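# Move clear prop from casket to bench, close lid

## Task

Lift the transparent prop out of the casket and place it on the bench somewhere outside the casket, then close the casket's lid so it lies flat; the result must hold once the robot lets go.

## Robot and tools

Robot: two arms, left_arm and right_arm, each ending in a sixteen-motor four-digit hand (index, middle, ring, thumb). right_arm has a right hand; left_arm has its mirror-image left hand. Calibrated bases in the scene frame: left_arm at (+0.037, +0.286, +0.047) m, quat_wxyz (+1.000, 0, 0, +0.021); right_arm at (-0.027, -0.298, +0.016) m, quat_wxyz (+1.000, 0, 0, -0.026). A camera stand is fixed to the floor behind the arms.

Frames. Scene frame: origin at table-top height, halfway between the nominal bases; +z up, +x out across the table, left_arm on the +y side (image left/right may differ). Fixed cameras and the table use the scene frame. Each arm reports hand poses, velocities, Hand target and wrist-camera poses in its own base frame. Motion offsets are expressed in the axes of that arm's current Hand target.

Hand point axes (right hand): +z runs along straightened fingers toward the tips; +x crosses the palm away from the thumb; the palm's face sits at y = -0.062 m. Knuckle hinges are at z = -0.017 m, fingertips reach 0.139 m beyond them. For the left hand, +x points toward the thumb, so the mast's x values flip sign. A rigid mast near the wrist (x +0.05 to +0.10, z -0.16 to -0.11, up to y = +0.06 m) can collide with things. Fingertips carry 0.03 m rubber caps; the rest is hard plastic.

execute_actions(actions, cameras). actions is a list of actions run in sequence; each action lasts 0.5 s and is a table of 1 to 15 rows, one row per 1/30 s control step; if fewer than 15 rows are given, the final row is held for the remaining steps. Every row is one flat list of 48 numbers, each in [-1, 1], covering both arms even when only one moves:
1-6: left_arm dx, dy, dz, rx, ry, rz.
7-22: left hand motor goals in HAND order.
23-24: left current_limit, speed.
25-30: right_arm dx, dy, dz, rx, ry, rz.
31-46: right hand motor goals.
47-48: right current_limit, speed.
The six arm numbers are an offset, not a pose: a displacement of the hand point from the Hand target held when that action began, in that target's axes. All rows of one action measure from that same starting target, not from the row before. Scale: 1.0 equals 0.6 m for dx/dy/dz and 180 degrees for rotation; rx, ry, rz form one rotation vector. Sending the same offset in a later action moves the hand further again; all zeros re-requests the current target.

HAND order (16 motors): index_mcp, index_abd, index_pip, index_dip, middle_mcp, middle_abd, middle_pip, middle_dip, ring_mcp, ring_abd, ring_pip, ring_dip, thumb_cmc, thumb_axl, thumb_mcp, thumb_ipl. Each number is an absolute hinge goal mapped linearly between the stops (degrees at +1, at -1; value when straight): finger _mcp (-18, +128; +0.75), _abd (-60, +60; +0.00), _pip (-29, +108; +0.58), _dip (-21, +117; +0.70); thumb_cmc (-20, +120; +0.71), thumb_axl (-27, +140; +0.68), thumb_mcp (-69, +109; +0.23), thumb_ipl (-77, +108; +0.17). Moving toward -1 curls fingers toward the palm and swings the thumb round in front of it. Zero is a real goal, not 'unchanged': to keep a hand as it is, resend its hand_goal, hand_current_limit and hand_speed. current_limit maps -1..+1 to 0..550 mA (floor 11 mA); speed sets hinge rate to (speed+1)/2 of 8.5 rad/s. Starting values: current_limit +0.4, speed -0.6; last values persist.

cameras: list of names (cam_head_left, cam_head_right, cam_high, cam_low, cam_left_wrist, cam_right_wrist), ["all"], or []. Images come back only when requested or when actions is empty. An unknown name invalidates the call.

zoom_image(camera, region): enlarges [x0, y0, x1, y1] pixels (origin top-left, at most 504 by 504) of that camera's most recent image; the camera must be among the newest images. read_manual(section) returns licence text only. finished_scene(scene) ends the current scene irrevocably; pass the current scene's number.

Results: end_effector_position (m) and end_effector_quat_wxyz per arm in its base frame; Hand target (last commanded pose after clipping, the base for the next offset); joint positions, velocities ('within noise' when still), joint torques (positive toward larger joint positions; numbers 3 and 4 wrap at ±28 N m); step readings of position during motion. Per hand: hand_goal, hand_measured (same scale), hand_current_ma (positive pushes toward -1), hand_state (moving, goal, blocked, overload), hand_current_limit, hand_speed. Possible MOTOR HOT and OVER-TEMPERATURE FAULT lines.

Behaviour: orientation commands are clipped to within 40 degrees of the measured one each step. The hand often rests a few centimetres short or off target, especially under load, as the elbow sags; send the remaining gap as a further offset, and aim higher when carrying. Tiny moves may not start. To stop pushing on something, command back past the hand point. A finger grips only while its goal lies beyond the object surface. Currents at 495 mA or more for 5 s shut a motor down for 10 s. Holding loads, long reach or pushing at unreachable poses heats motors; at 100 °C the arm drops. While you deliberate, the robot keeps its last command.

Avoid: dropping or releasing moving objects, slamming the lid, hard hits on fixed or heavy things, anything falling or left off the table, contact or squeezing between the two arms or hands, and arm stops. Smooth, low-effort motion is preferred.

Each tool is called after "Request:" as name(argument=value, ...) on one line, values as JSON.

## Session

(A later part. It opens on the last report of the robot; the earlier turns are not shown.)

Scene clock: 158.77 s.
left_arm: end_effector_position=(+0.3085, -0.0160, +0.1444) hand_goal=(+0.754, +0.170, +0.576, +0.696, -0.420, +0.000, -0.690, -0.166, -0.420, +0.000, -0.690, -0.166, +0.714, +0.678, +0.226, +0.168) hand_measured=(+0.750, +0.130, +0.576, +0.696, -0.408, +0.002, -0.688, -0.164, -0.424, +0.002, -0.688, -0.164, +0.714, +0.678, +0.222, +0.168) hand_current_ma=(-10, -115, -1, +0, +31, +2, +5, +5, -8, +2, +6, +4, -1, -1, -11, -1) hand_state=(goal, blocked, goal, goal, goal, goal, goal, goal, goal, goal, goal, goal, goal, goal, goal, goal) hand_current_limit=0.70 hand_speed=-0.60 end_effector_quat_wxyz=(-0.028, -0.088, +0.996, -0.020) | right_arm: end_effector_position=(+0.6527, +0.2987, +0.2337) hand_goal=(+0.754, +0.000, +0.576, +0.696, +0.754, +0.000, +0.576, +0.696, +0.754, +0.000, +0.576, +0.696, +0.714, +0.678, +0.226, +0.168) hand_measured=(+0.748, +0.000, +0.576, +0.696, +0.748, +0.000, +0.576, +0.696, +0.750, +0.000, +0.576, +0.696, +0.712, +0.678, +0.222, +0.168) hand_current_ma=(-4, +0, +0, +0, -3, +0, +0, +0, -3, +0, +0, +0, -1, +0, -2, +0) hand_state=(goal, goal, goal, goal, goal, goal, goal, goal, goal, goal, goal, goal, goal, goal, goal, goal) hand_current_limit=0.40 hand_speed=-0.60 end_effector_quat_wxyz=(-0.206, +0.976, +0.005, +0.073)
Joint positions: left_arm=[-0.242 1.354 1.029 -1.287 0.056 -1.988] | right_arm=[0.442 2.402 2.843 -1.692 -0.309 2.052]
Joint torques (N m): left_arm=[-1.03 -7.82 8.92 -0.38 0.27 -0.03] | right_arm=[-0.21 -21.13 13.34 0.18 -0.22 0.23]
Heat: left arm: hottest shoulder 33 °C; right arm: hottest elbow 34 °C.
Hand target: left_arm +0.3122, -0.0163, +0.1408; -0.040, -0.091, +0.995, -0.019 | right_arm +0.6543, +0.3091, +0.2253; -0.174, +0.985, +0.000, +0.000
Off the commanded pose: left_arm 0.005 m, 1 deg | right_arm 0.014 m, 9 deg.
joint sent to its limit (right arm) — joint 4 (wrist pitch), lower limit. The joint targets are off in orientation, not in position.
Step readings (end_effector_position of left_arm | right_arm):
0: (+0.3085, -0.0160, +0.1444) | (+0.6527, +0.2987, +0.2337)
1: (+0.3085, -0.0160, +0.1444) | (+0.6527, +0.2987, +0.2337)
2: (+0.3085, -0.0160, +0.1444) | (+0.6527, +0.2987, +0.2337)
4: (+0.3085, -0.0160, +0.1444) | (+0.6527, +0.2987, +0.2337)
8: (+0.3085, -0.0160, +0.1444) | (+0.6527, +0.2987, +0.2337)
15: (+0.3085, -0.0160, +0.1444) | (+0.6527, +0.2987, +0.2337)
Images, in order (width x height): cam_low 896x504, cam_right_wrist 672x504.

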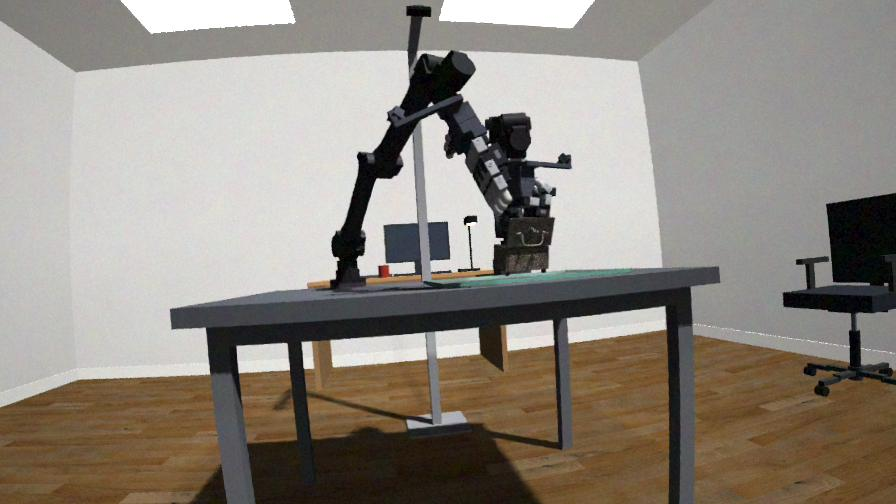

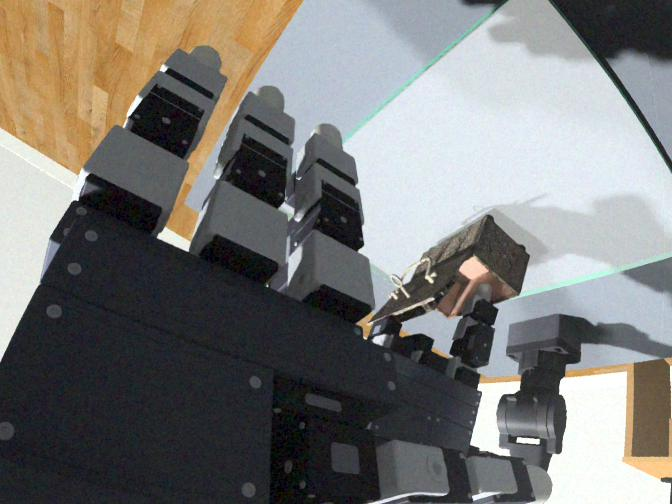

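Request:
execute_actions(actions=[[[-0.02,0,0.0,0,0,0,0.754,0.17,0.576,0.696,-0.42,0,-0.69,-0.166,-0.42,0,-0.69,-0.166,0.714,0.678,0.226,0.168,0.7,-0.6,0,0,0,0,0,0,0.754,0,0.576,0.696,0.754,0,0.576,0.696,0.754,0,0.576,0.696,0.714,0.678,0.226,0.168,0.4,-0.6]]], cameras=["cam_low","cam_right_wrist"])

Request:
zoom_image(camera="cam_right_wrist", region=[350, 150, 530, 350])

Request:
zoom_image(camera="cam_low", region=[485, 210, 560, 285])

Scene clock: 159.97 s.
left_arm: end_effector_position=(+0.3147, -0.0143, +0.1418) hand_goal=(+0.754, +0.170, +0.576, +0.696, -0.420, +0.000, -0.690, -0.166, -0.420, +0.000, -0.690, -0.166, +0.714, +0.678, +0.226, +0.168) hand_measured=(+0.750, +0.156, +0.576, +0.696, -0.408, +0.002, -0.688, -0.164, -0.426, +0.002, -0.688, -0.164, +0.714, +0.678, +0.222, +0.168) hand_current_ma=(-6, -32, -1, +0, +31, +2, +5, +5, -14, +2, +6, +4, -1, -1, -11, -1) hand_state=(goal, goal, goal, goal, goal, goal, goal, goal, goal, goal, goal, goal, goal, goal, goal, goal) hand_current_limit=0.70 hand_speed=-0.60 end_effector_quat_wxyz=(-0.032, -0.088, +0.995, -0.019) | right_arm: end_effector_position=(+0.6527, +0.2987, +0.2337) hand_goal=(+0.754, +0.000, +0.576, +0.696, +0.754, +0.000, +0.576, +0.696, +0.754, +0.000, +0.576, +0.696, +0.714, +0.678, +0.226, +0.168) hand_measured=(+0.748, +0.000, +0.576, +0.696, +0.748, +0.000, +0.576, +0.696, +0.750, +0.000, +0.576, +0.696, +0.712, +0.678, +0.222, +0.168) hand_current_ma=(-4, +0, +0, +0, -3, +0, +0, +0, -3, +0, +0, +0, -1, +0, -2, +0) hand_state=(goal, goal, goal, goal, goal, goal, goal, goal, goal, goal, goal, goal, goal, goal, goal, goal) hand_current_limit=0.40 hand_speed=-0.60 end_effector_quat_wxyz=(-0.206, +0.976, +0.005, +0.073)
Joint positions: left_arm=[-0.233 1.378 1.043 -1.287 0.056 -1.98] | right_arm=[0.442 2.402 2.843 -1.692 -0.309 2.052]
Joint torques (N m): left_arm=[-0.56 -7.77 9.62 -0.13 0.24 0] | right_arm=[-0.21 -21.01 13.35 0.17 -0.22 0.23]
Heat: left arm: hottest shoulder 33 °C; right arm: hottest elbow 34 °C.
Hand target: left_arm +0.3240, -0.0141, +0.1397; -0.040, -0.091, +0.995, -0.019 | right_arm +0.6543, +0.3091, +0.2253; -0.174, +0.985, +0.000, +0.000
Off the commanded pose: left_arm 0.010 m, 1 deg | right_arm 0.014 m, 9 deg.
joint sent to its limit (right arm) — joint 4 (wrist pitch), lower limit. The joint targets are off in orientation, not in position.
Step readings (end_effector_position of left_arm | right_arm):
0: (+0.3085, -0.0160, +0.1444) | (+0.6527, +0.2987, +0.2337)
1: (+0.3085, -0.0160, +0.1443) | (+0.6527, +0.2987, +0.2337)
2: (+0.3085, -0.0159, +0.1441) | (+0.6527, +0.2987, +0.2337)
4: (+0.3093, -0.0151, +0.1436) | (+0.6527, +0.2987, +0.2337)
8: (+0.3129, -0.0147, +0.1424) | (+0.6527, +0.2987, +0.2337)
15: (+0.3147, -0.0143, +0.1418) | (+0.6527, +0.2987, +0.2337)
Images, in order (width x height): cam_low 896x504, cam_right_wrist 672x504.

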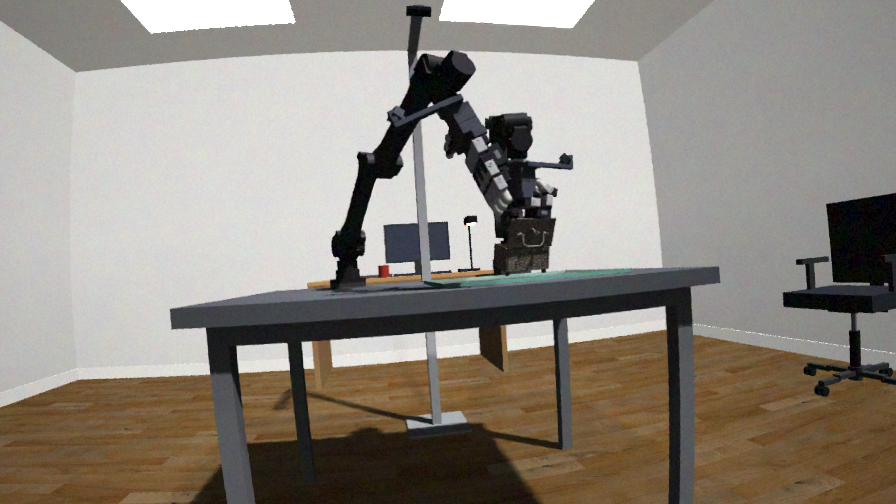

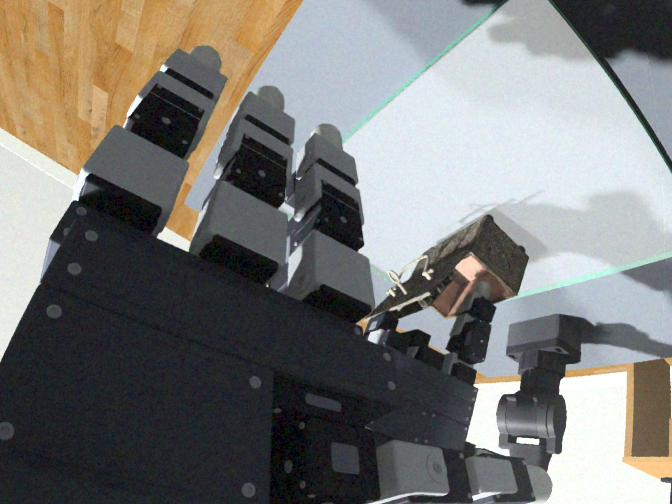

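Scaled by 2.520 from the camera's 672x504 image, which has a finer 960x720 frame.

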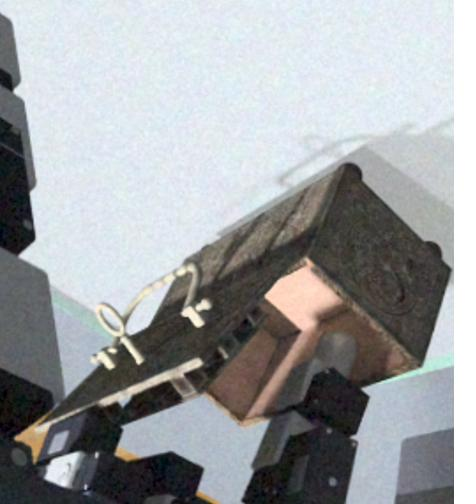

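Scaled by 6.720.

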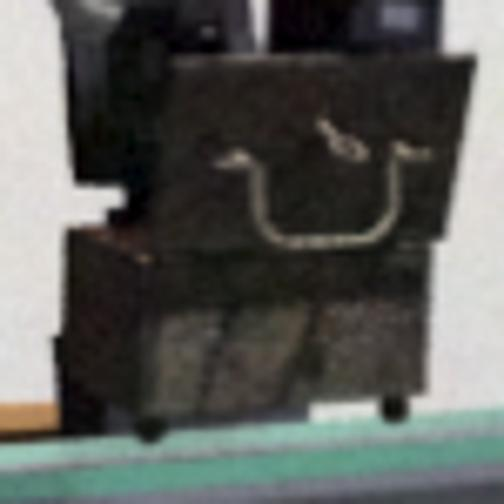

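Request:
execute_actions(actions=[[[0.0203,0,-0.0087,0,-0.083,0,0.754,0.41,0.576,0.696,-0.42,0,-0.69,-0.166,-0.42,0,-0.69,-0.166,0.714,0.678,0.226,0.168,0.7,-0.6,0,0,0,0,0,0,0.754,0,0.576,0.696,0.754,0,0.576,0.696,0.754,0,0.576,0.696,0.714,0.678,0.226,0.168,0.4,-0.6]]], cameras=["cam_low","cam_right_wrist"])

Request:
zoom_image(camera="cam_right_wrist", region=[350, 150, 530, 350])

Request:
zoom_image(camera="cam_low", region=[485, 210, 560, 285])

Scene clock: 163.87 s.
left_arm: end_effector_position=(+0.3150, -0.0139, +0.1496) hand_goal=(+0.754, +0.410, +0.576, +0.696, -0.420, +0.000, -0.690, -0.166, -0.420, +0.000, -0.690, -0.166, +0.714, +0.678, +0.226, +0.168) hand_measured=(+0.754, +0.404, +0.576, +0.696, -0.408, +0.002, -0.688, -0.164, -0.416, +0.002, -0.688, -0.164, +0.714, +0.678, +0.222, +0.168) hand_current_ma=(-1, -12, -1, +0, +31, +2, +5, +5, +11, +2, +6, +4, -1, -1, -12, -1) hand_state=(goal, goal, goal, goal, goal, goal, goal, goal, goal, goal, goal, goal, goal, goal, goal, goal) hand_current_limit=0.70 hand_speed=-0.60 end_effector_quat_wxyz=(+0.089, -0.091, +0.992, -0.007) | right_arm: end_effector_position=(+0.6527, +0.2987, +0.2337) hand_goal=(+0.754, +0.000, +0.576, +0.696, +0.754, +0.000, +0.576, +0.696, +0.754, +0.000, +0.576, +0.696, +0.714, +0.678, +0.226, +0.168) hand_measured=(+0.748, +0.000, +0.576, +0.696, +0.748, +0.000, +0.576, +0.696, +0.750, +0.000, +0.576, +0.696, +0.712, +0.678, +0.222, +0.168) hand_current_ma=(-4, +0, +0, +0, -3, +0, +0, +0, -3, +0, +0, +0, -1, +0, -2, +0) hand_state=(goal, goal, goal, goal, goal, goal, goal, goal, goal, goal, goal, goal, goal, goal, goal, goal) hand_current_limit=0.40 hand_speed=-0.60 end_effector_quat_wxyz=(-0.206, +0.976, +0.005, +0.073)
Joint positions: left_arm=[-0.282 1.222 0.931 -1.108 -0.051 -2.031] | right_arm=[0.442 2.402 2.843 -1.692 -0.309 2.052]
Joint torques (N m): left_arm=[-1.55 -7.82 7.17 0.92 -0.15 -0.15] | right_arm=[-0.15 -21.07 13.35 0.17 -0.22 0.23]
Heat: left arm: hottest shoulder 33 °C; right arm: hottest elbow 35 °C.
Hand target: left_arm +0.3123, -0.0160, +0.1460; +0.090, -0.093, +0.992, -0.007 | right_arm +0.6543, +0.3091, +0.2253; -0.174, +0.985, +0.000, +0.000
Off the commanded pose: left_arm 0.005 m, 0 deg | right_arm 0.014 m, 9 deg.
joint sent to its limit (right arm) — joint 4 (wrist pitch), lower limit. The joint targets are off in orientation, not in position.
Step readings (end_effector_position of left_arm | right_arm):
0: (+0.3147, -0.0143, +0.1418) | (+0.6527, +0.2987, +0.2337)
1: (+0.3149, -0.0140, +0.1419) | (+0.6527, +0.2987, +0.2337)
2: (+0.3183, -0.0131, +0.1418) | (+0.6527, +0.2987, +0.2337)
4: (+0.3219, -0.0107, +0.1396) | (+0.6527, +0.2987, +0.2337)
8: (+0.3156, -0.0103, +0.1428) | (+0.6527, +0.2987, +0.2337)
15: (+0.3171, -0.0147, +0.1521) | (+0.6527, +0.2987, +0.2337)
Images, in order (width x height): cam_low 896x504, cam_right_wrist 672x504.

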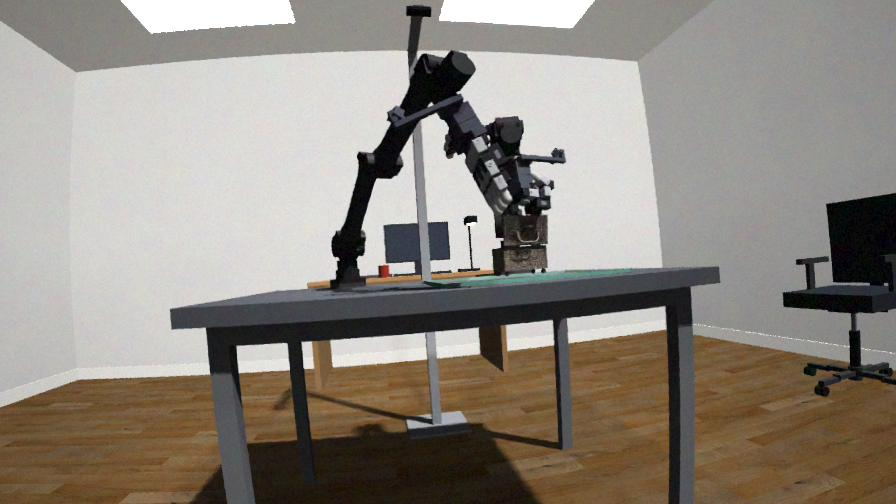

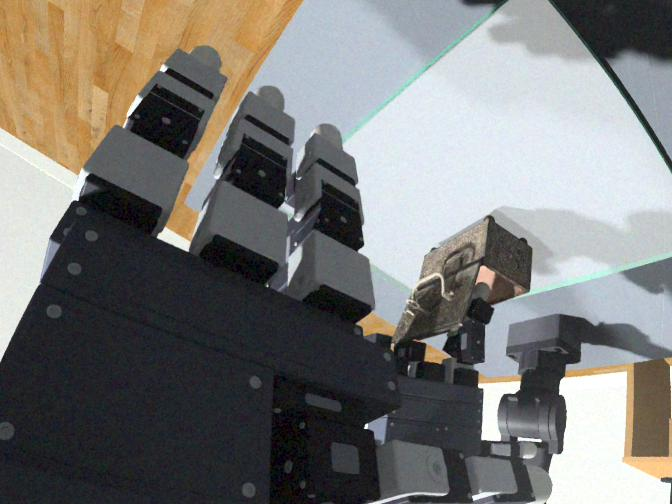

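Scaled by 2.520 from the camera's 672x504 image, which has a finer 960x720 frame.

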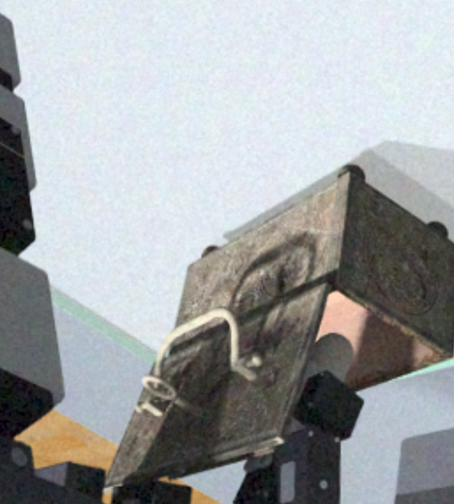

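Scaled by 6.720.

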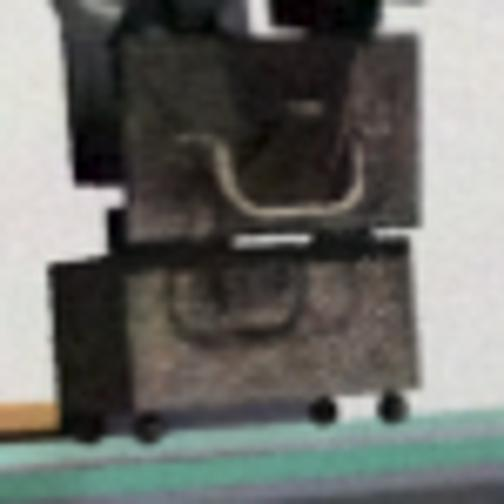

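Request:
execute_actions(actions=[[[-0.02,0,-0.06,0,0,0,0.754,0.38,0.576,0.696,-0.42,0,-0.69,-0.166,-0.42,0,-0.69,-0.166,0.714,0.678,0.226,0.168,0.7,-0.6,0,0,0,0,0,0,0.754,0,0.576,0.696,0.754,0,0.576,0.696,0.754,0,0.576,0.696,0.714,0.678,0.226,0.168,0.4,-0.6]],[[-0.03,0,-0.14,0,0,0,0.754,0.38,0.576,0.696,-0.42,0,-0.69,-0.166,-0.42,0,-0.69,-0.166,0.714,0.678,0.226,0.168,0.7,-0.6,0,0,0,0,0,0,0.754,0,0.576,0.696,0.754,0,0.576,0.696,0.754,0,0.576,0.696,0.714,0.678,0.226,0.168,0.4,-0.6]]], cameras=["cam_low","cam_right_wrist","cam_left_wrist","cam_high","cam_head_left"])

Request:
zoom_image(camera="cam_right_wrist", region=[350, 150, 530, 350])

Request:
zoom_image(camera="cam_low", region=[485, 210, 560, 285])

Scene clock: 167.43 s.
left_arm: end_effector_position=(+0.3072, -0.0104, +0.2561) hand_goal=(+0.754, +0.380, +0.576, +0.696, -0.420, +0.000, -0.690, -0.166, -0.420, +0.000, -0.690, -0.166, +0.714, +0.678, +0.226, +0.168) hand_measured=(+0.754, +0.382, +0.576, +0.696, -0.408, +0.002, -0.688, -0.164, -0.414, +0.002, -0.688, -0.164, +0.714, +0.678, +0.222, +0.168) hand_current_ma=(-1, +2, -1, +0, +31, +2, +5, +4, +15, +2, +6, +4, -1, -1, -12, -1) hand_state=(goal, goal, goal, goal, goal, goal, goal, goal, goal, goal, goal, goal, goal, goal, goal, goal) hand_current_limit=0.70 hand_speed=-0.60 end_effector_quat_wxyz=(+0.079, -0.092, +0.993, -0.003) | right_arm: end_effector_position=(+0.6527, +0.2987, +0.2337) hand_goal=(+0.754, +0.000, +0.576, +0.696, +0.754, +0.000, +0.576, +0.696, +0.754, +0.000, +0.576, +0.696, +0.714, +0.678, +0.226, +0.168) hand_measured=(+0.748, +0.000, +0.576, +0.696, +0.748, +0.000, +0.576, +0.696, +0.750, +0.000, +0.576, +0.696, +0.712, +0.678, +0.222, +0.168) hand_current_ma=(-4, +0, +0, +0, -3, +0, +0, +0, -3, +0, +0, +0, -1, +0, -2, +0) hand_state=(goal, goal, goal, goal, goal, goal, goal, goal, goal, goal, goal, goal, goal, goal, goal, goal) hand_current_limit=0.40 hand_speed=-0.60 end_effector_quat_wxyz=(-0.206, +0.976, +0.005, +0.073)
Joint positions: left_arm=[-0.279 1.172 1.172 -1.421 -0.052 -2.031] | right_arm=[0.442 2.402 2.843 -1.692 -0.309 2.052]
Joint torques (N m): left_arm=[-0.32 -6.36 12.34 0.21 -0.06 0.11] | right_arm=[-0.15 -21.13 13.35 0.17 -0.22 0.23]
Heat: left arm: hottest elbow 34 °C; right arm: hottest elbow 35 °C.
Hand target: left_arm +0.3199, -0.0108, +0.2693; +0.090, -0.093, +0.992, -0.007 | right_arm +0.6543, +0.3091, +0.2253; -0.174, +0.985, +0.000, +0.000
Off the commanded pose: left_arm 0.018 m, 1 deg | right_arm 0.014 m, 9 deg.
joint sent to its limit (right arm) — joint 4 (wrist pitch), lower limit. The joint targets are off in orientation, not in position.
Step readings (end_effector_position of left_arm | right_arm):
0: (+0.3150, -0.0139, +0.1496) | (+0.6527, +0.2987, +0.2337)
1: (+0.3150, -0.0139, +0.1496) | (+0.6527, +0.2987, +0.2337)
2: (+0.3143, -0.0137, +0.1497) | (+0.6527, +0.2987, +0.2337)
4: (+0.3088, -0.0121, +0.1501) | (+0.6527, +0.2987, +0.2337)
8: (+0.3004, -0.0097, +0.1526) | (+0.6527, +0.2987, +0.2337)
15: (+0.3027, -0.0104, +0.1610) | (+0.6527, +0.2987, +0.2337)
16: (+0.3030, -0.0104, +0.1621) | (+0.6527, +0.2987, +0.2337)
17: (+0.3013, -0.0100, +0.1655) | (+0.6527, +0.2987, +0.2337)
19: (+0.2979, -0.0088, +0.1805) | (+0.6527, +0.2987, +0.2337)
23: (+0.3053, -0.0101, +0.2227) | (+0.6527, +0.2987, +0.2337)
30: (+0.3099, -0.0112, +0.2559) | (+0.6527, +0.2987, +0.2337)
Images, in order (width x height): cam_head_left 896x504, cam_high 896x504, cam_low 896x504, cam_left_wrist 672x504, cam_right_wrist 672x504.

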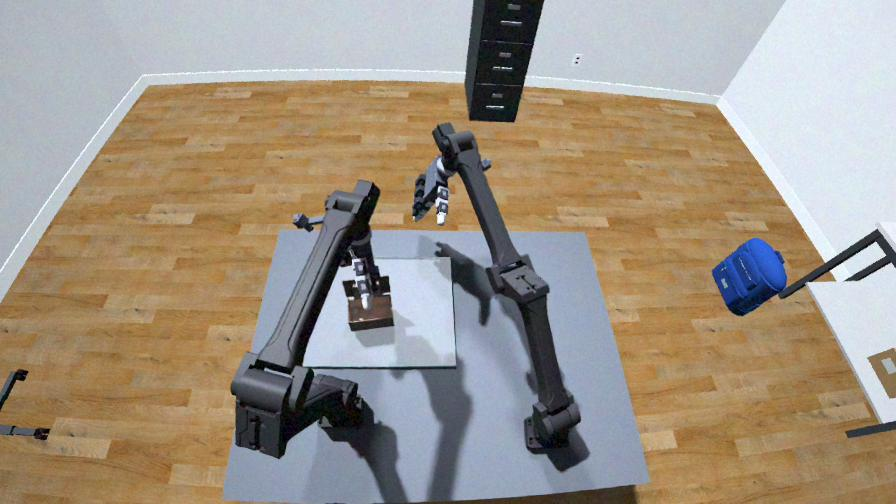

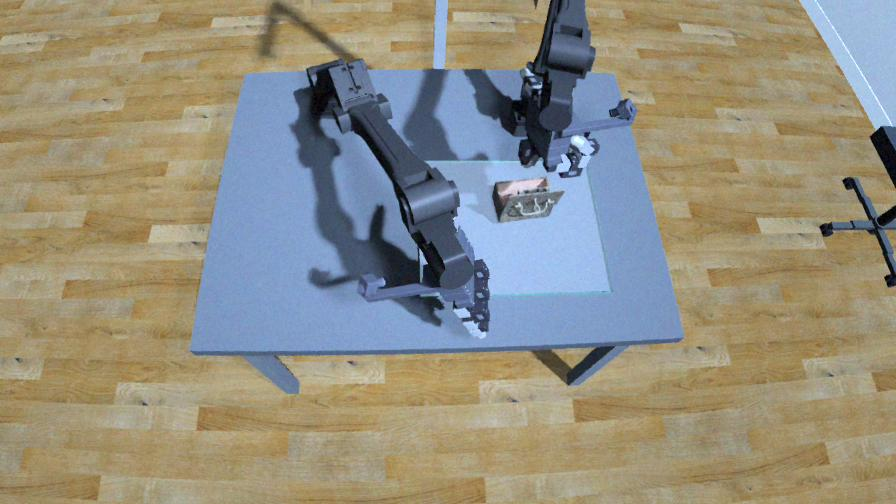

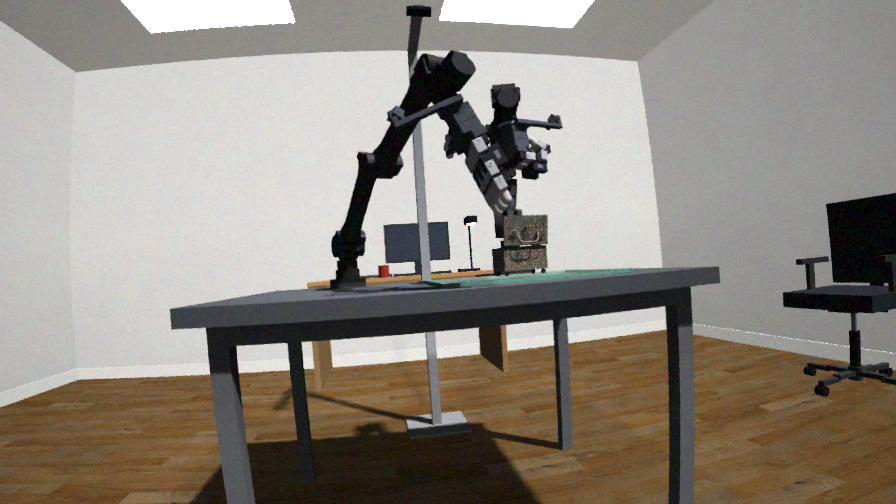

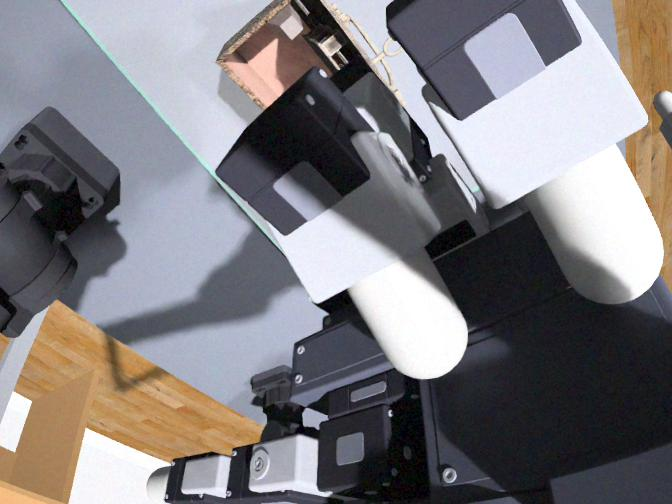

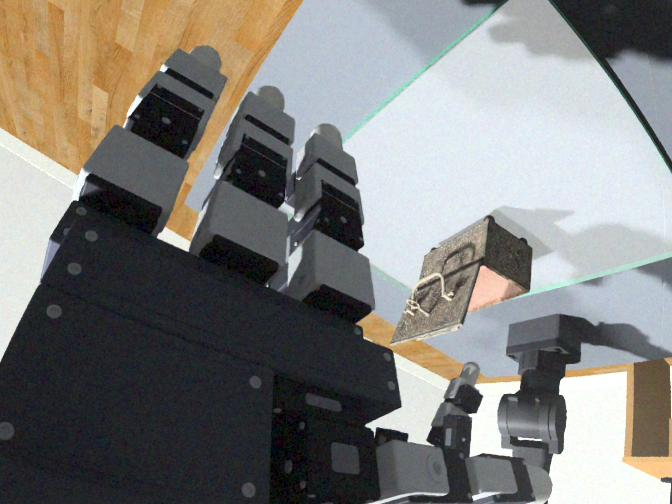

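Scaled by 2.520 from the camera's 672x504 image, which has a finer 960x720 frame.

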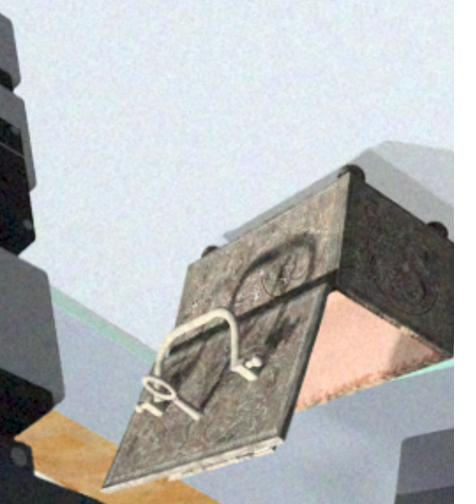

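Scaled by 6.720.

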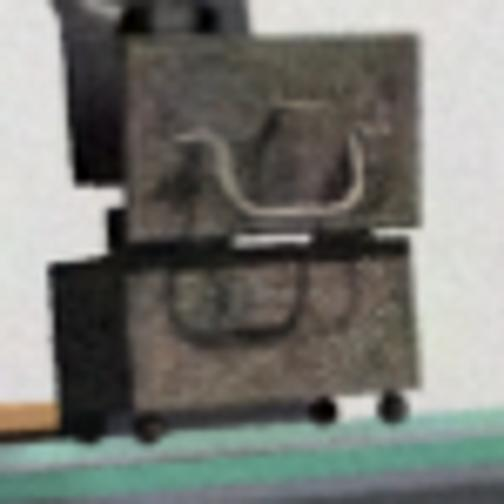

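Request:
zoom_image(camera="cam_left_wrist", region=[200, 0, 440, 120])

Request:
zoom_image(camera="cam_high", region=[480, 160, 580, 230])

Request:
zoom_image(camera="cam_head_left", region=[320, 260, 420, 340])

Scaled by 2.100 from the camera's 672x504 image, which has a finer 960x720 frame.

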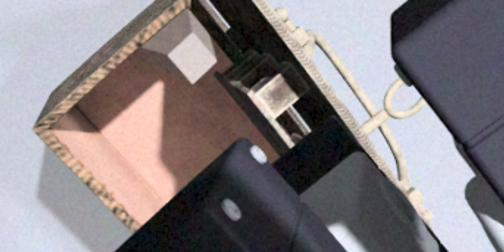

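Scaled by 5.040.

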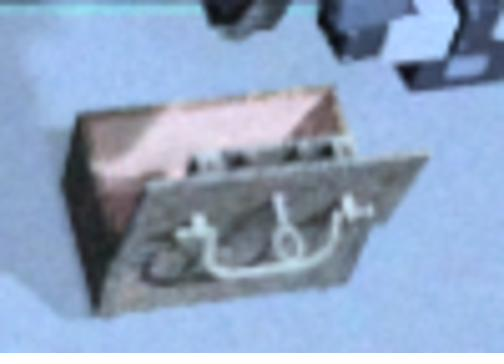

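Scaled by 5.040.

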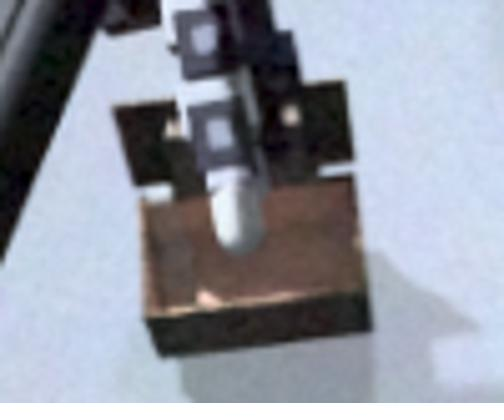

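Request:
zoom_image(camera="cam_left_wrist", region=[215, 0, 345, 80])

Scaled by 3.877 from the camera's 672x504 image, which has a finer 960x720 frame.

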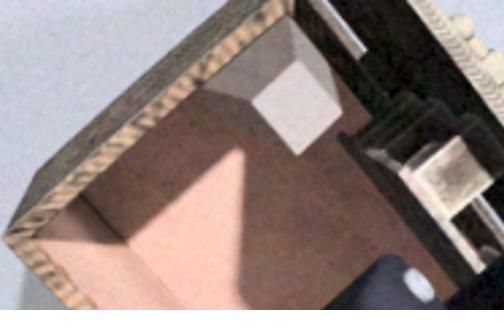

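Request:
zoom_image(camera="cam_head_left", region=[340, 290, 400, 335])

Scaled by 8.400.

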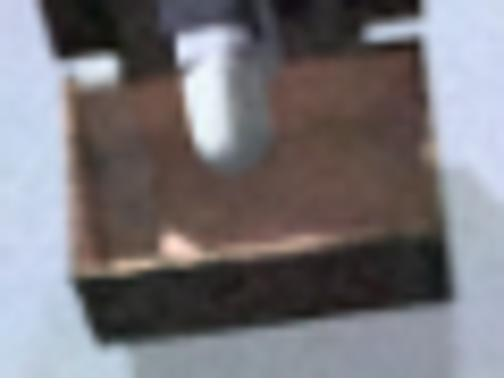

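Request:
execute_actions(actions=[[[-0.069,0.02,-0.074,0,0,0,0.754,-0.15,0.576,0.696,-0.42,0,-0.69,-0.166,-0.42,0,-0.69,-0.166,0.714,0.678,0.226,0.168,0.4,-0.6,0,0,0,0,0,0,0.754,0,0.576,0.696,0.754,0,0.576,0.696,0.754,0,0.576,0.696,0.714,0.678,0.226,0.168,0.4,-0.6]]], cameras=["cam_left_wrist","cam_head_left"])

Request:
zoom_image(camera="cam_left_wrist", region=[170, 0, 370, 140])

Request:
zoom_image(camera="cam_head_left", region=[340, 270, 410, 335])

Scene clock: 174.17 s.
left_arm: end_effector_position=(+0.3368, +0.0090, +0.3061) hand_goal=(+0.754, -0.150, +0.576, +0.696, -0.420, +0.000, -0.690, -0.166, -0.420, +0.000, -0.690, -0.166, +0.714, +0.678, +0.226, +0.168) hand_measured=(+0.754, -0.144, +0.576, +0.696, -0.408, +0.002, -0.688, -0.164, -0.414, +0.002, -0.688, -0.164, +0.714, +0.678, +0.222, +0.168) hand_current_ma=(-1, +12, -1, +0, +31, +2, +5, +4, +15, +2, +6, +4, -1, -1, -12, -1) hand_state=(goal, goal, goal, goal, goal, goal, goal, goal, goal, goal, goal, goal, goal, goal, goal, goal) hand_current_limit=0.40 hand_speed=-0.60 end_effector_quat_wxyz=(+0.078, -0.095, +0.992, -0.003) | right_arm: end_effector_position=(+0.6527, +0.2987, +0.2337) hand_goal=(+0.754, +0.000, +0.576, +0.696, +0.754, +0.000, +0.576, +0.696, +0.754, +0.000, +0.576, +0.696, +0.714, +0.678, +0.226, +0.168) hand_measured=(+0.748, +0.000, +0.576, +0.696, +0.748, +0.000, +0.576, +0.696, +0.750, +0.000, +0.576, +0.696, +0.712, +0.678, +0.222, +0.168) hand_current_ma=(-4, +0, +0, +0, -3, +0, +0, +0, -3, +0, +0, +0, -1, +0, -2, +0) hand_state=(goal, goal, goal, goal, goal, goal, goal, goal, goal, goal, goal, goal, goal, goal, goal, goal) hand_current_limit=0.40 hand_speed=-0.60 end_effector_quat_wxyz=(-0.206, +0.976, +0.005, +0.073)
Joint positions: left_arm=[-0.202 1.244 1.362 -1.537 -0.04 -1.962] | right_arm=[0.442 2.402 2.843 -1.692 -0.309 2.052]
Joint torques (N m): left_arm=[-0.85 -7.41 12.56 0.01 0.04 0.09] | right_arm=[-0.15 -21.25 13.37 0.21 -0.23 0.23]
Heat: left arm: hottest elbow 35 °C; right arm: hottest elbow 35 °C.
Hand target: left_arm +0.3497, +0.0086, +0.3200; +0.090, -0.093, +0.992, -0.007 | right_arm +0.6543, +0.3091, +0.2253; -0.174, +0.985, +0.000, +0.000
Off the commanded pose: left_arm 0.019 m, 1 deg | right_arm 0.014 m, 9 deg.
joint sent to its limit (right arm) — joint 4 (wrist pitch), lower limit. The joint targets are off in orientation, not in position.
Step readings (end_effector_position of left_arm | right_arm):
0: (+0.3072, -0.0104, +0.2561) | (+0.6527, +0.2987, +0.2337)
1: (+0.3073, -0.0103, +0.2565) | (+0.6527, +0.2987, +0.2337)
2: (+0.3069, -0.0094, +0.2584) | (+0.6527, +0.2987, +0.2337)
4: (+0.3104, -0.0050, +0.2690) | (+0.6527, +0.2987, +0.2337)
8: (+0.3286, +0.0050, +0.2969) | (+0.6527, +0.2987, +0.2337)
15: (+0.3352, +0.0092, +0.3108) | (+0.6527, +0.2987, +0.2337)
Images, in order (width x height): cam_head_left 896x504, cam_left_wrist 672x504.

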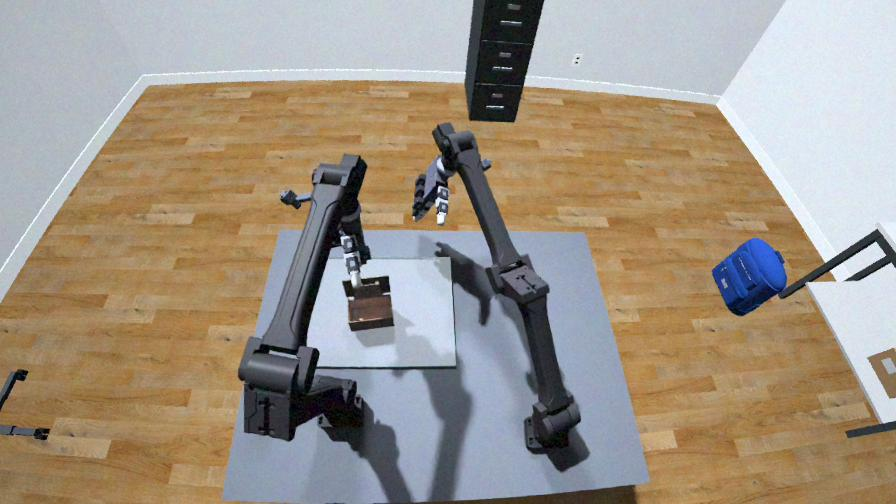

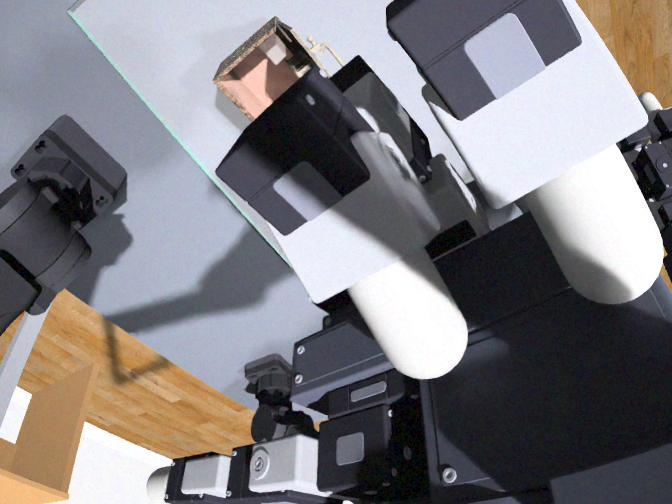

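Scaled by 2.520 from the camera's 672x504 image, which has a finer 960x720 frame.

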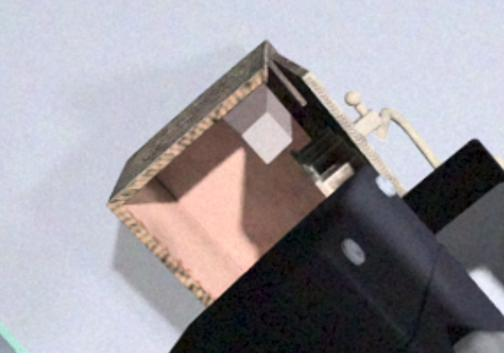

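Scaled by 7.200.

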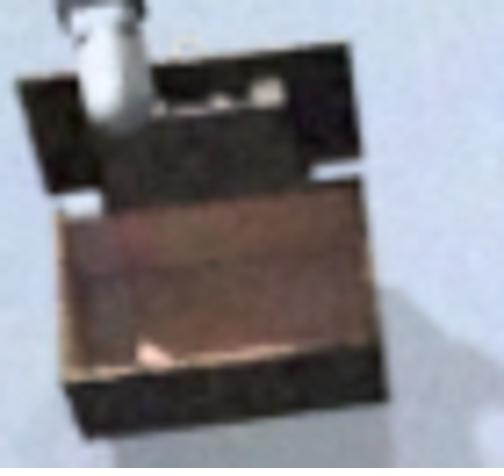

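Request:
execute_actions(actions=[], cameras=["cam_head_left","cam_head_right","cam_high"])

Request:
zoom_image(camera="cam_head_right", region=[330, 260, 430, 340])

Request:
zoom_image(camera="cam_high", region=[485, 165, 575, 230])

Scene clock: 177.53 s.
left_arm: end_effector_position=(+0.3369, +0.0090, +0.3061) hand_goal=(+0.754, -0.150, +0.576, +0.696, -0.420, +0.000, -0.690, -0.166, -0.420, +0.000, -0.690, -0.166, +0.714, +0.678, +0.226, +0.168) hand_measured=(+0.754, -0.144, +0.576, +0.696, -0.408, +0.002, -0.688, -0.164, -0.414, +0.002, -0.688, -0.164, +0.714, +0.678, +0.222, +0.168) hand_current_ma=(-1, +12, -1, +0, +31, +2, +5, +4, +15, +2, +6, +4, -1, -1, -12, -1) hand_state=(goal, goal, goal, goal, goal, goal, goal, goal, goal, goal, goal, goal, goal, goal, goal, goal) hand_current_limit=0.40 hand_speed=-0.60 end_effector_quat_wxyz=(+0.078, -0.095, +0.992, -0.003) | right_arm: end_effector_position=(+0.6527, +0.2987, +0.2337) hand_goal=(+0.754, +0.000, +0.576, +0.696, +0.754, +0.000, +0.576, +0.696, +0.754, +0.000, +0.576, +0.696, +0.714, +0.678, +0.226, +0.168) hand_measured=(+0.748, +0.000, +0.576, +0.696, +0.748, +0.000, +0.576, +0.696, +0.750, +0.000, +0.576, +0.696, +0.712, +0.678, +0.222, +0.168) hand_current_ma=(-4, +0, +0, +0, -3, +0, +0, +0, -3, +0, +0, +0, -1, +0, -2, +0) hand_state=(goal, goal, goal, goal, goal, goal, goal, goal, goal, goal, goal, goal, goal, goal, goal, goal) hand_current_limit=0.40 hand_speed=-0.60 end_effector_quat_wxyz=(-0.206, +0.976, +0.005, +0.073)
Joint positions: left_arm=[-0.202 1.244 1.362 -1.537 -0.04 -1.961] | right_arm=[0.442 2.402 2.843 -1.692 -0.309 2.052]
Joint velocities: within noise
Joint torques (N m): left_arm=[-1.32 -7 12.59 0.18 0.03 0.14] | right_arm=[-0.15 -21.25 13.34 0.2 -0.24 0.23]
Heat: left arm: hottest elbow 35 °C; right arm: hottest elbow 35 °C.
Hand target: left_arm +0.3498, +0.0087, +0.3200; +0.090, -0.093, +0.992, -0.007 | right_arm +0.6543, +0.3091, +0.2253; -0.174, +0.985, +0.000, +0.000
Off the commanded pose: left_arm 0.019 m, 1 deg | right_arm 0.014 m, 9 deg.
Images, in order (width x height): cam_head_left 896x504, cam_head_right 896x504, cam_high 896x504.

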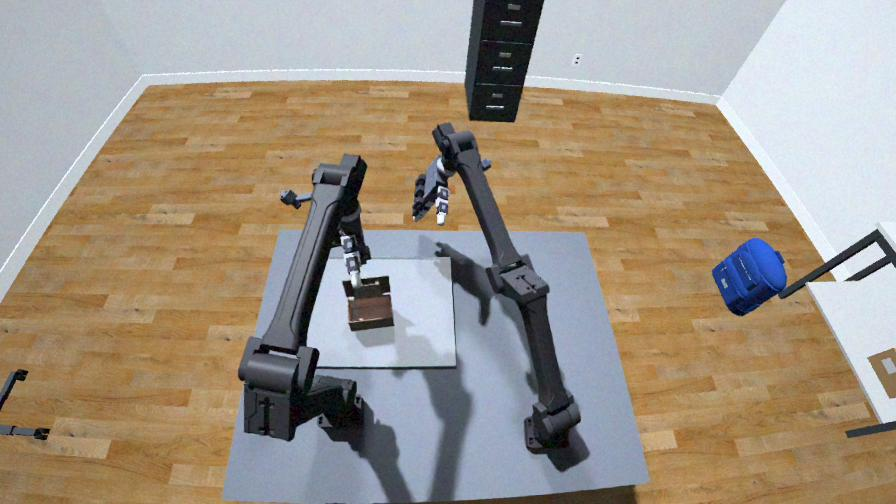

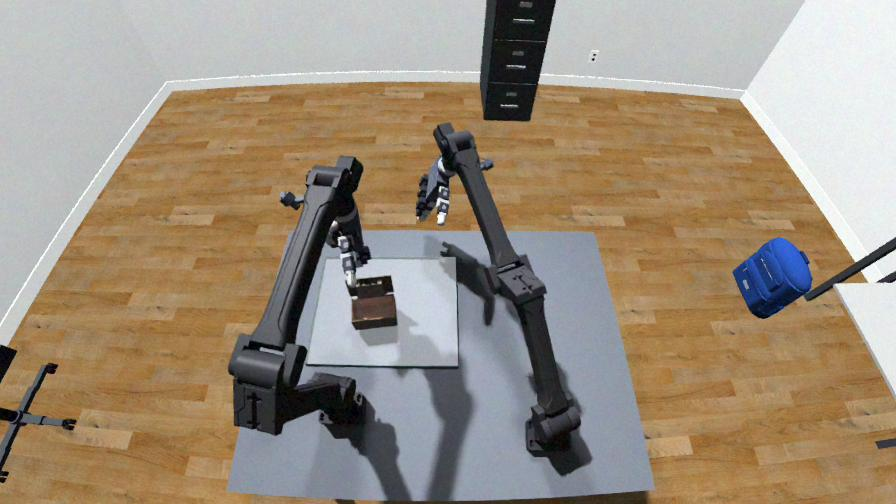

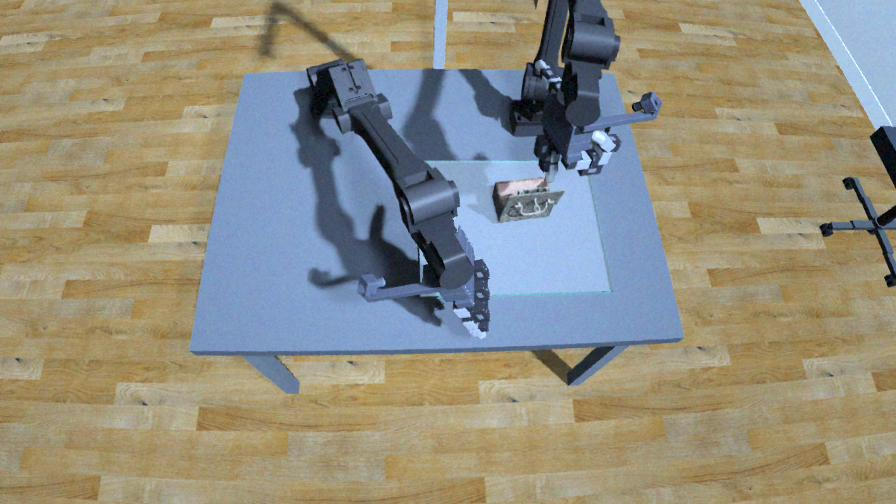

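Scaled by 5.040.

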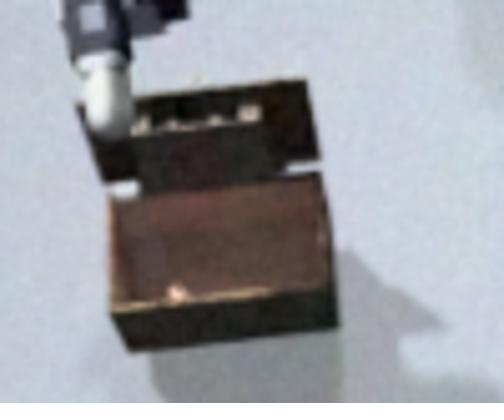

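Scaled by 5.600.

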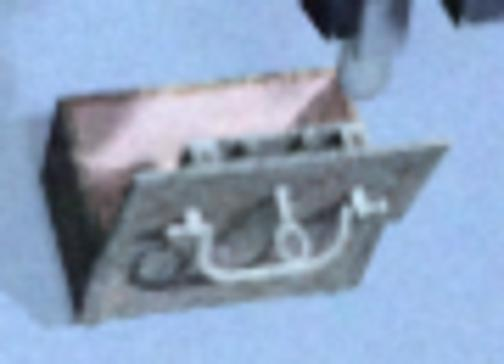

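Request:
execute_actions(actions=[[[0,0,0,0,0.083,0,0.754,0,0.576,0.696,0.754,0,0.576,0.696,0.95,0,0.9,0.9,0.714,0.678,0.226,0.168,0.4,-0.4,0,0,0,0,0,0,0.754,0,0.576,0.696,0.754,0,0.576,0.696,0.754,0,0.576,0.696,0.714,0.678,0.226,0.168,0.4,-0.6]],[[0,0,0,0,0,0.173,0.754,0,0.576,0.696,0.754,0,0.576,0.696,0.95,0,0.9,0.9,0.714,0.678,0.226,0.168,0.4,-0.4,0,0,0,0,0,0,0.754,0,0.576,0.696,0.754,0,0.576,0.696,0.754,0,0.576,0.696,0.714,0.678,0.226,0.168,0.4,-0.6]],[[0,0,0,0,0,0.173,0.754,0,0.576,0.696,0.754,0,0.576,0.696,0.95,0,0.9,0.9,0.714,0.678,0.226,0.168,0.4,-0.4,0,0,0,0,0,0,0.754,0,0.576,0.696,0.754,0,0.576,0.696,0.754,0,0.576,0.696,0.714,0.678,0.226,0.168,0.4,-0.6]],[[0,0,0,0,0,0.173,0.754,0,0.576,0.696,0.754,0,0.576,0.696,0.95,0,0.9,0.9,0.714,0.678,0.226,0.168,0.4,-0.4,0,0,0,0,0,0,0.754,0,0.576,0.696,0.754,0,0.576,0.696,0.754,0,0.576,0.696,0.714,0.678,0.226,0.168,0.4,-0.6]]], cameras=["cam_left_wrist","cam_high"])

Scene clock: 201.57 s.
left_arm: end_effector_position=(+0.3518, +0.0065, +0.3246) hand_goal=(+0.754, +0.000, +0.576, +0.696, +0.754, +0.000, +0.576, +0.696, +0.950, +0.000, +0.900, +0.900, +0.714, +0.678, +0.226, +0.168) hand_measured=(+0.754, -0.002, +0.576, +0.696, +0.752, +0.000, +0.574, +0.694, +0.944, +0.002, +0.894, +0.898, +0.714, +0.678, +0.222, +0.168) hand_current_ma=(-1, -3, -1, +0, -5, +1, -5, -5, -14, +2, -11, -5, +0, -1, -12, -1) hand_state=(goal, goal, goal, goal, goal, goal, goal, goal, goal, goal, goal, goal, goal, goal, goal, goal) hand_current_limit=0.40 hand_speed=-0.40 end_effector_quat_wxyz=(+0.044, +0.652, +0.757, +0.010) | right_arm: end_effector_position=(+0.6527, +0.2987, +0.2337) hand_goal=(+0.754, +0.000, +0.576, +0.696, +0.754, +0.000, +0.576, +0.696, +0.754, +0.000, +0.576, +0.696, +0.714, +0.678, +0.226, +0.168) hand_measured=(+0.748, +0.000, +0.576, +0.696, +0.748, +0.000, +0.576, +0.696, +0.750, +0.000, +0.576, +0.696, +0.712, +0.678, +0.222, +0.168) hand_current_ma=(-4, +0, +0, +0, -3, +0, +0, +0, -3, +0, +0, +0, -1, +0, -2, +0) hand_state=(goal, goal, goal, goal, goal, goal, goal, goal, goal, goal, goal, goal, goal, goal, goal, goal) hand_current_limit=0.40 hand_speed=-0.60 end_effector_quat_wxyz=(-0.206, +0.976, +0.005, +0.073)
Joint positions: left_arm=[-0.081 1.012 1.219 -1.695 0.035 -0.232] | right_arm=[0.442 2.402 2.843 -1.692 -0.309 2.052]
Joint torques (N m): left_arm=[-0.73 -5.42 7.34 0.32 0.18 0.12] | right_arm=[-0.15 -21.19 13.38 0.21 -0.22 0.22]
Heat: left arm: hottest elbow 38 °C; right arm: hottest elbow 36 °C.
Hand target: left_arm +0.3497, +0.0087, +0.3199; -0.013, +0.662, +0.748, -0.042 | right_arm +0.6543, +0.3091, +0.2253; -0.174, +0.985, +0.000, +0.000
Off the commanded pose: left_arm 0.005 m, 9 deg | right_arm 0.014 m, 9 deg.
joint sent to its limit (left arm) — joint 4 (wrist pitch), lower limit. The joint targets are off in orientation, not in position.
joint sent to its limit (right arm) — joint 4 (wrist pitch), lower limit. The joint targets are off in orientation, not in position.
Step readings (end_effector_position of left_arm | right_arm):
0: (+0.3369, +0.0090, +0.3061) | (+0.6527, +0.2987, +0.2337)
1: (+0.3366, +0.0087, +0.3061) | (+0.6527, +0.2987, +0.2337)
2: (+0.3348, +0.0077, +0.3066) | (+0.6527, +0.2987, +0.2337)
4: (+0.3322, +0.0051, +0.3105) | (+0.6527, +0.2987, +0.2337)
8: (+0.3382, +0.0065, +0.3116) | (+0.6527, +0.2987, +0.2337)
15: (+0.3380, +0.0086, +0.3050) | (+0.6527, +0.2987, +0.2337)
16: (+0.3382, +0.0089, +0.3052) | (+0.6527, +0.2987, +0.2337)
17: (+0.3401, +0.0097, +0.3052) | (+0.6527, +0.2987, +0.2337)
19: (+0.3464, +0.0103, +0.3069) | (+0.6527, +0.2987, +0.2337)
23: (+0.3502, +0.0046, +0.3132) | (+0.6527, +0.2987, +0.2337)
30: (+0.3490, +0.0043, +0.3258) | (+0.6527, +0.2987, +0.2337)
31: (+0.3498, +0.0045, +0.3257) | (+0.6527, +0.2987, +0.2337)
32: (+0.3508, +0.0049, +0.3241) | (+0.6527, +0.2987, +0.2337)
34: (+0.3497, +0.0067, +0.3176) | (+0.6527, +0.2987, +0.2337)
38: (+0.3439, +0.0076, +0.3121) | (+0.6527, +0.2987, +0.2337)
45: (+0.3478, +0.0056, +0.3260) | (+0.6527, +0.2987, +0.2337)
46: (+0.3487, +0.0059, +0.3260) | (+0.6527, +0.2987, +0.2337)
47: (+0.3499, +0.0060, +0.3249) | (+0.6527, +0.2987, +0.2337)
49: (+0.3488, +0.0071, +0.3188) | (+0.6527, +0.2987, +0.2337)
53: (+0.3435, +0.0096, +0.3140) | (+0.6527, +0.2987, +0.2337)
60: (+0.3474, +0.0112, +0.3241) | (+0.6527, +0.2987, +0.2337)
Images, in order (width x height): cam_high 896x504, cam_left_wrist 672x504.

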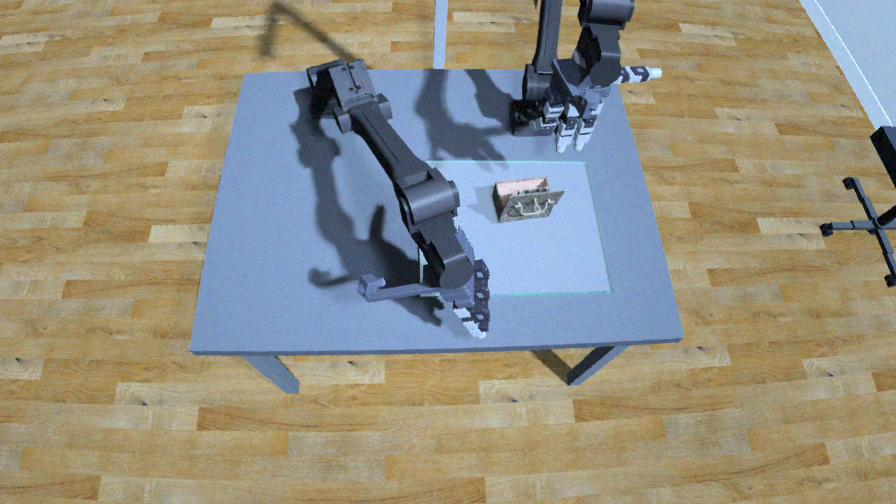

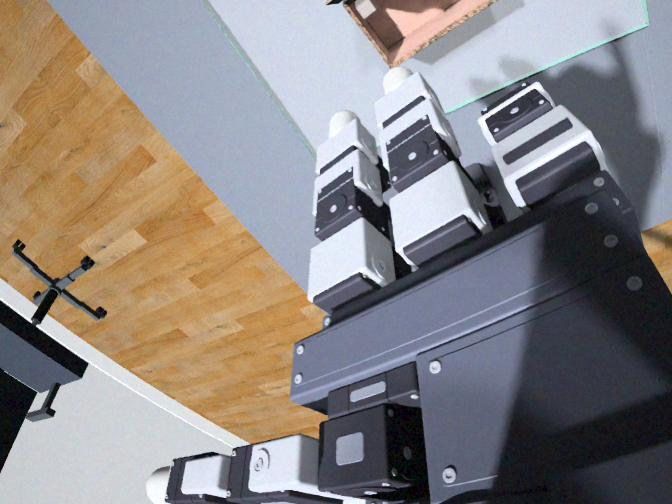

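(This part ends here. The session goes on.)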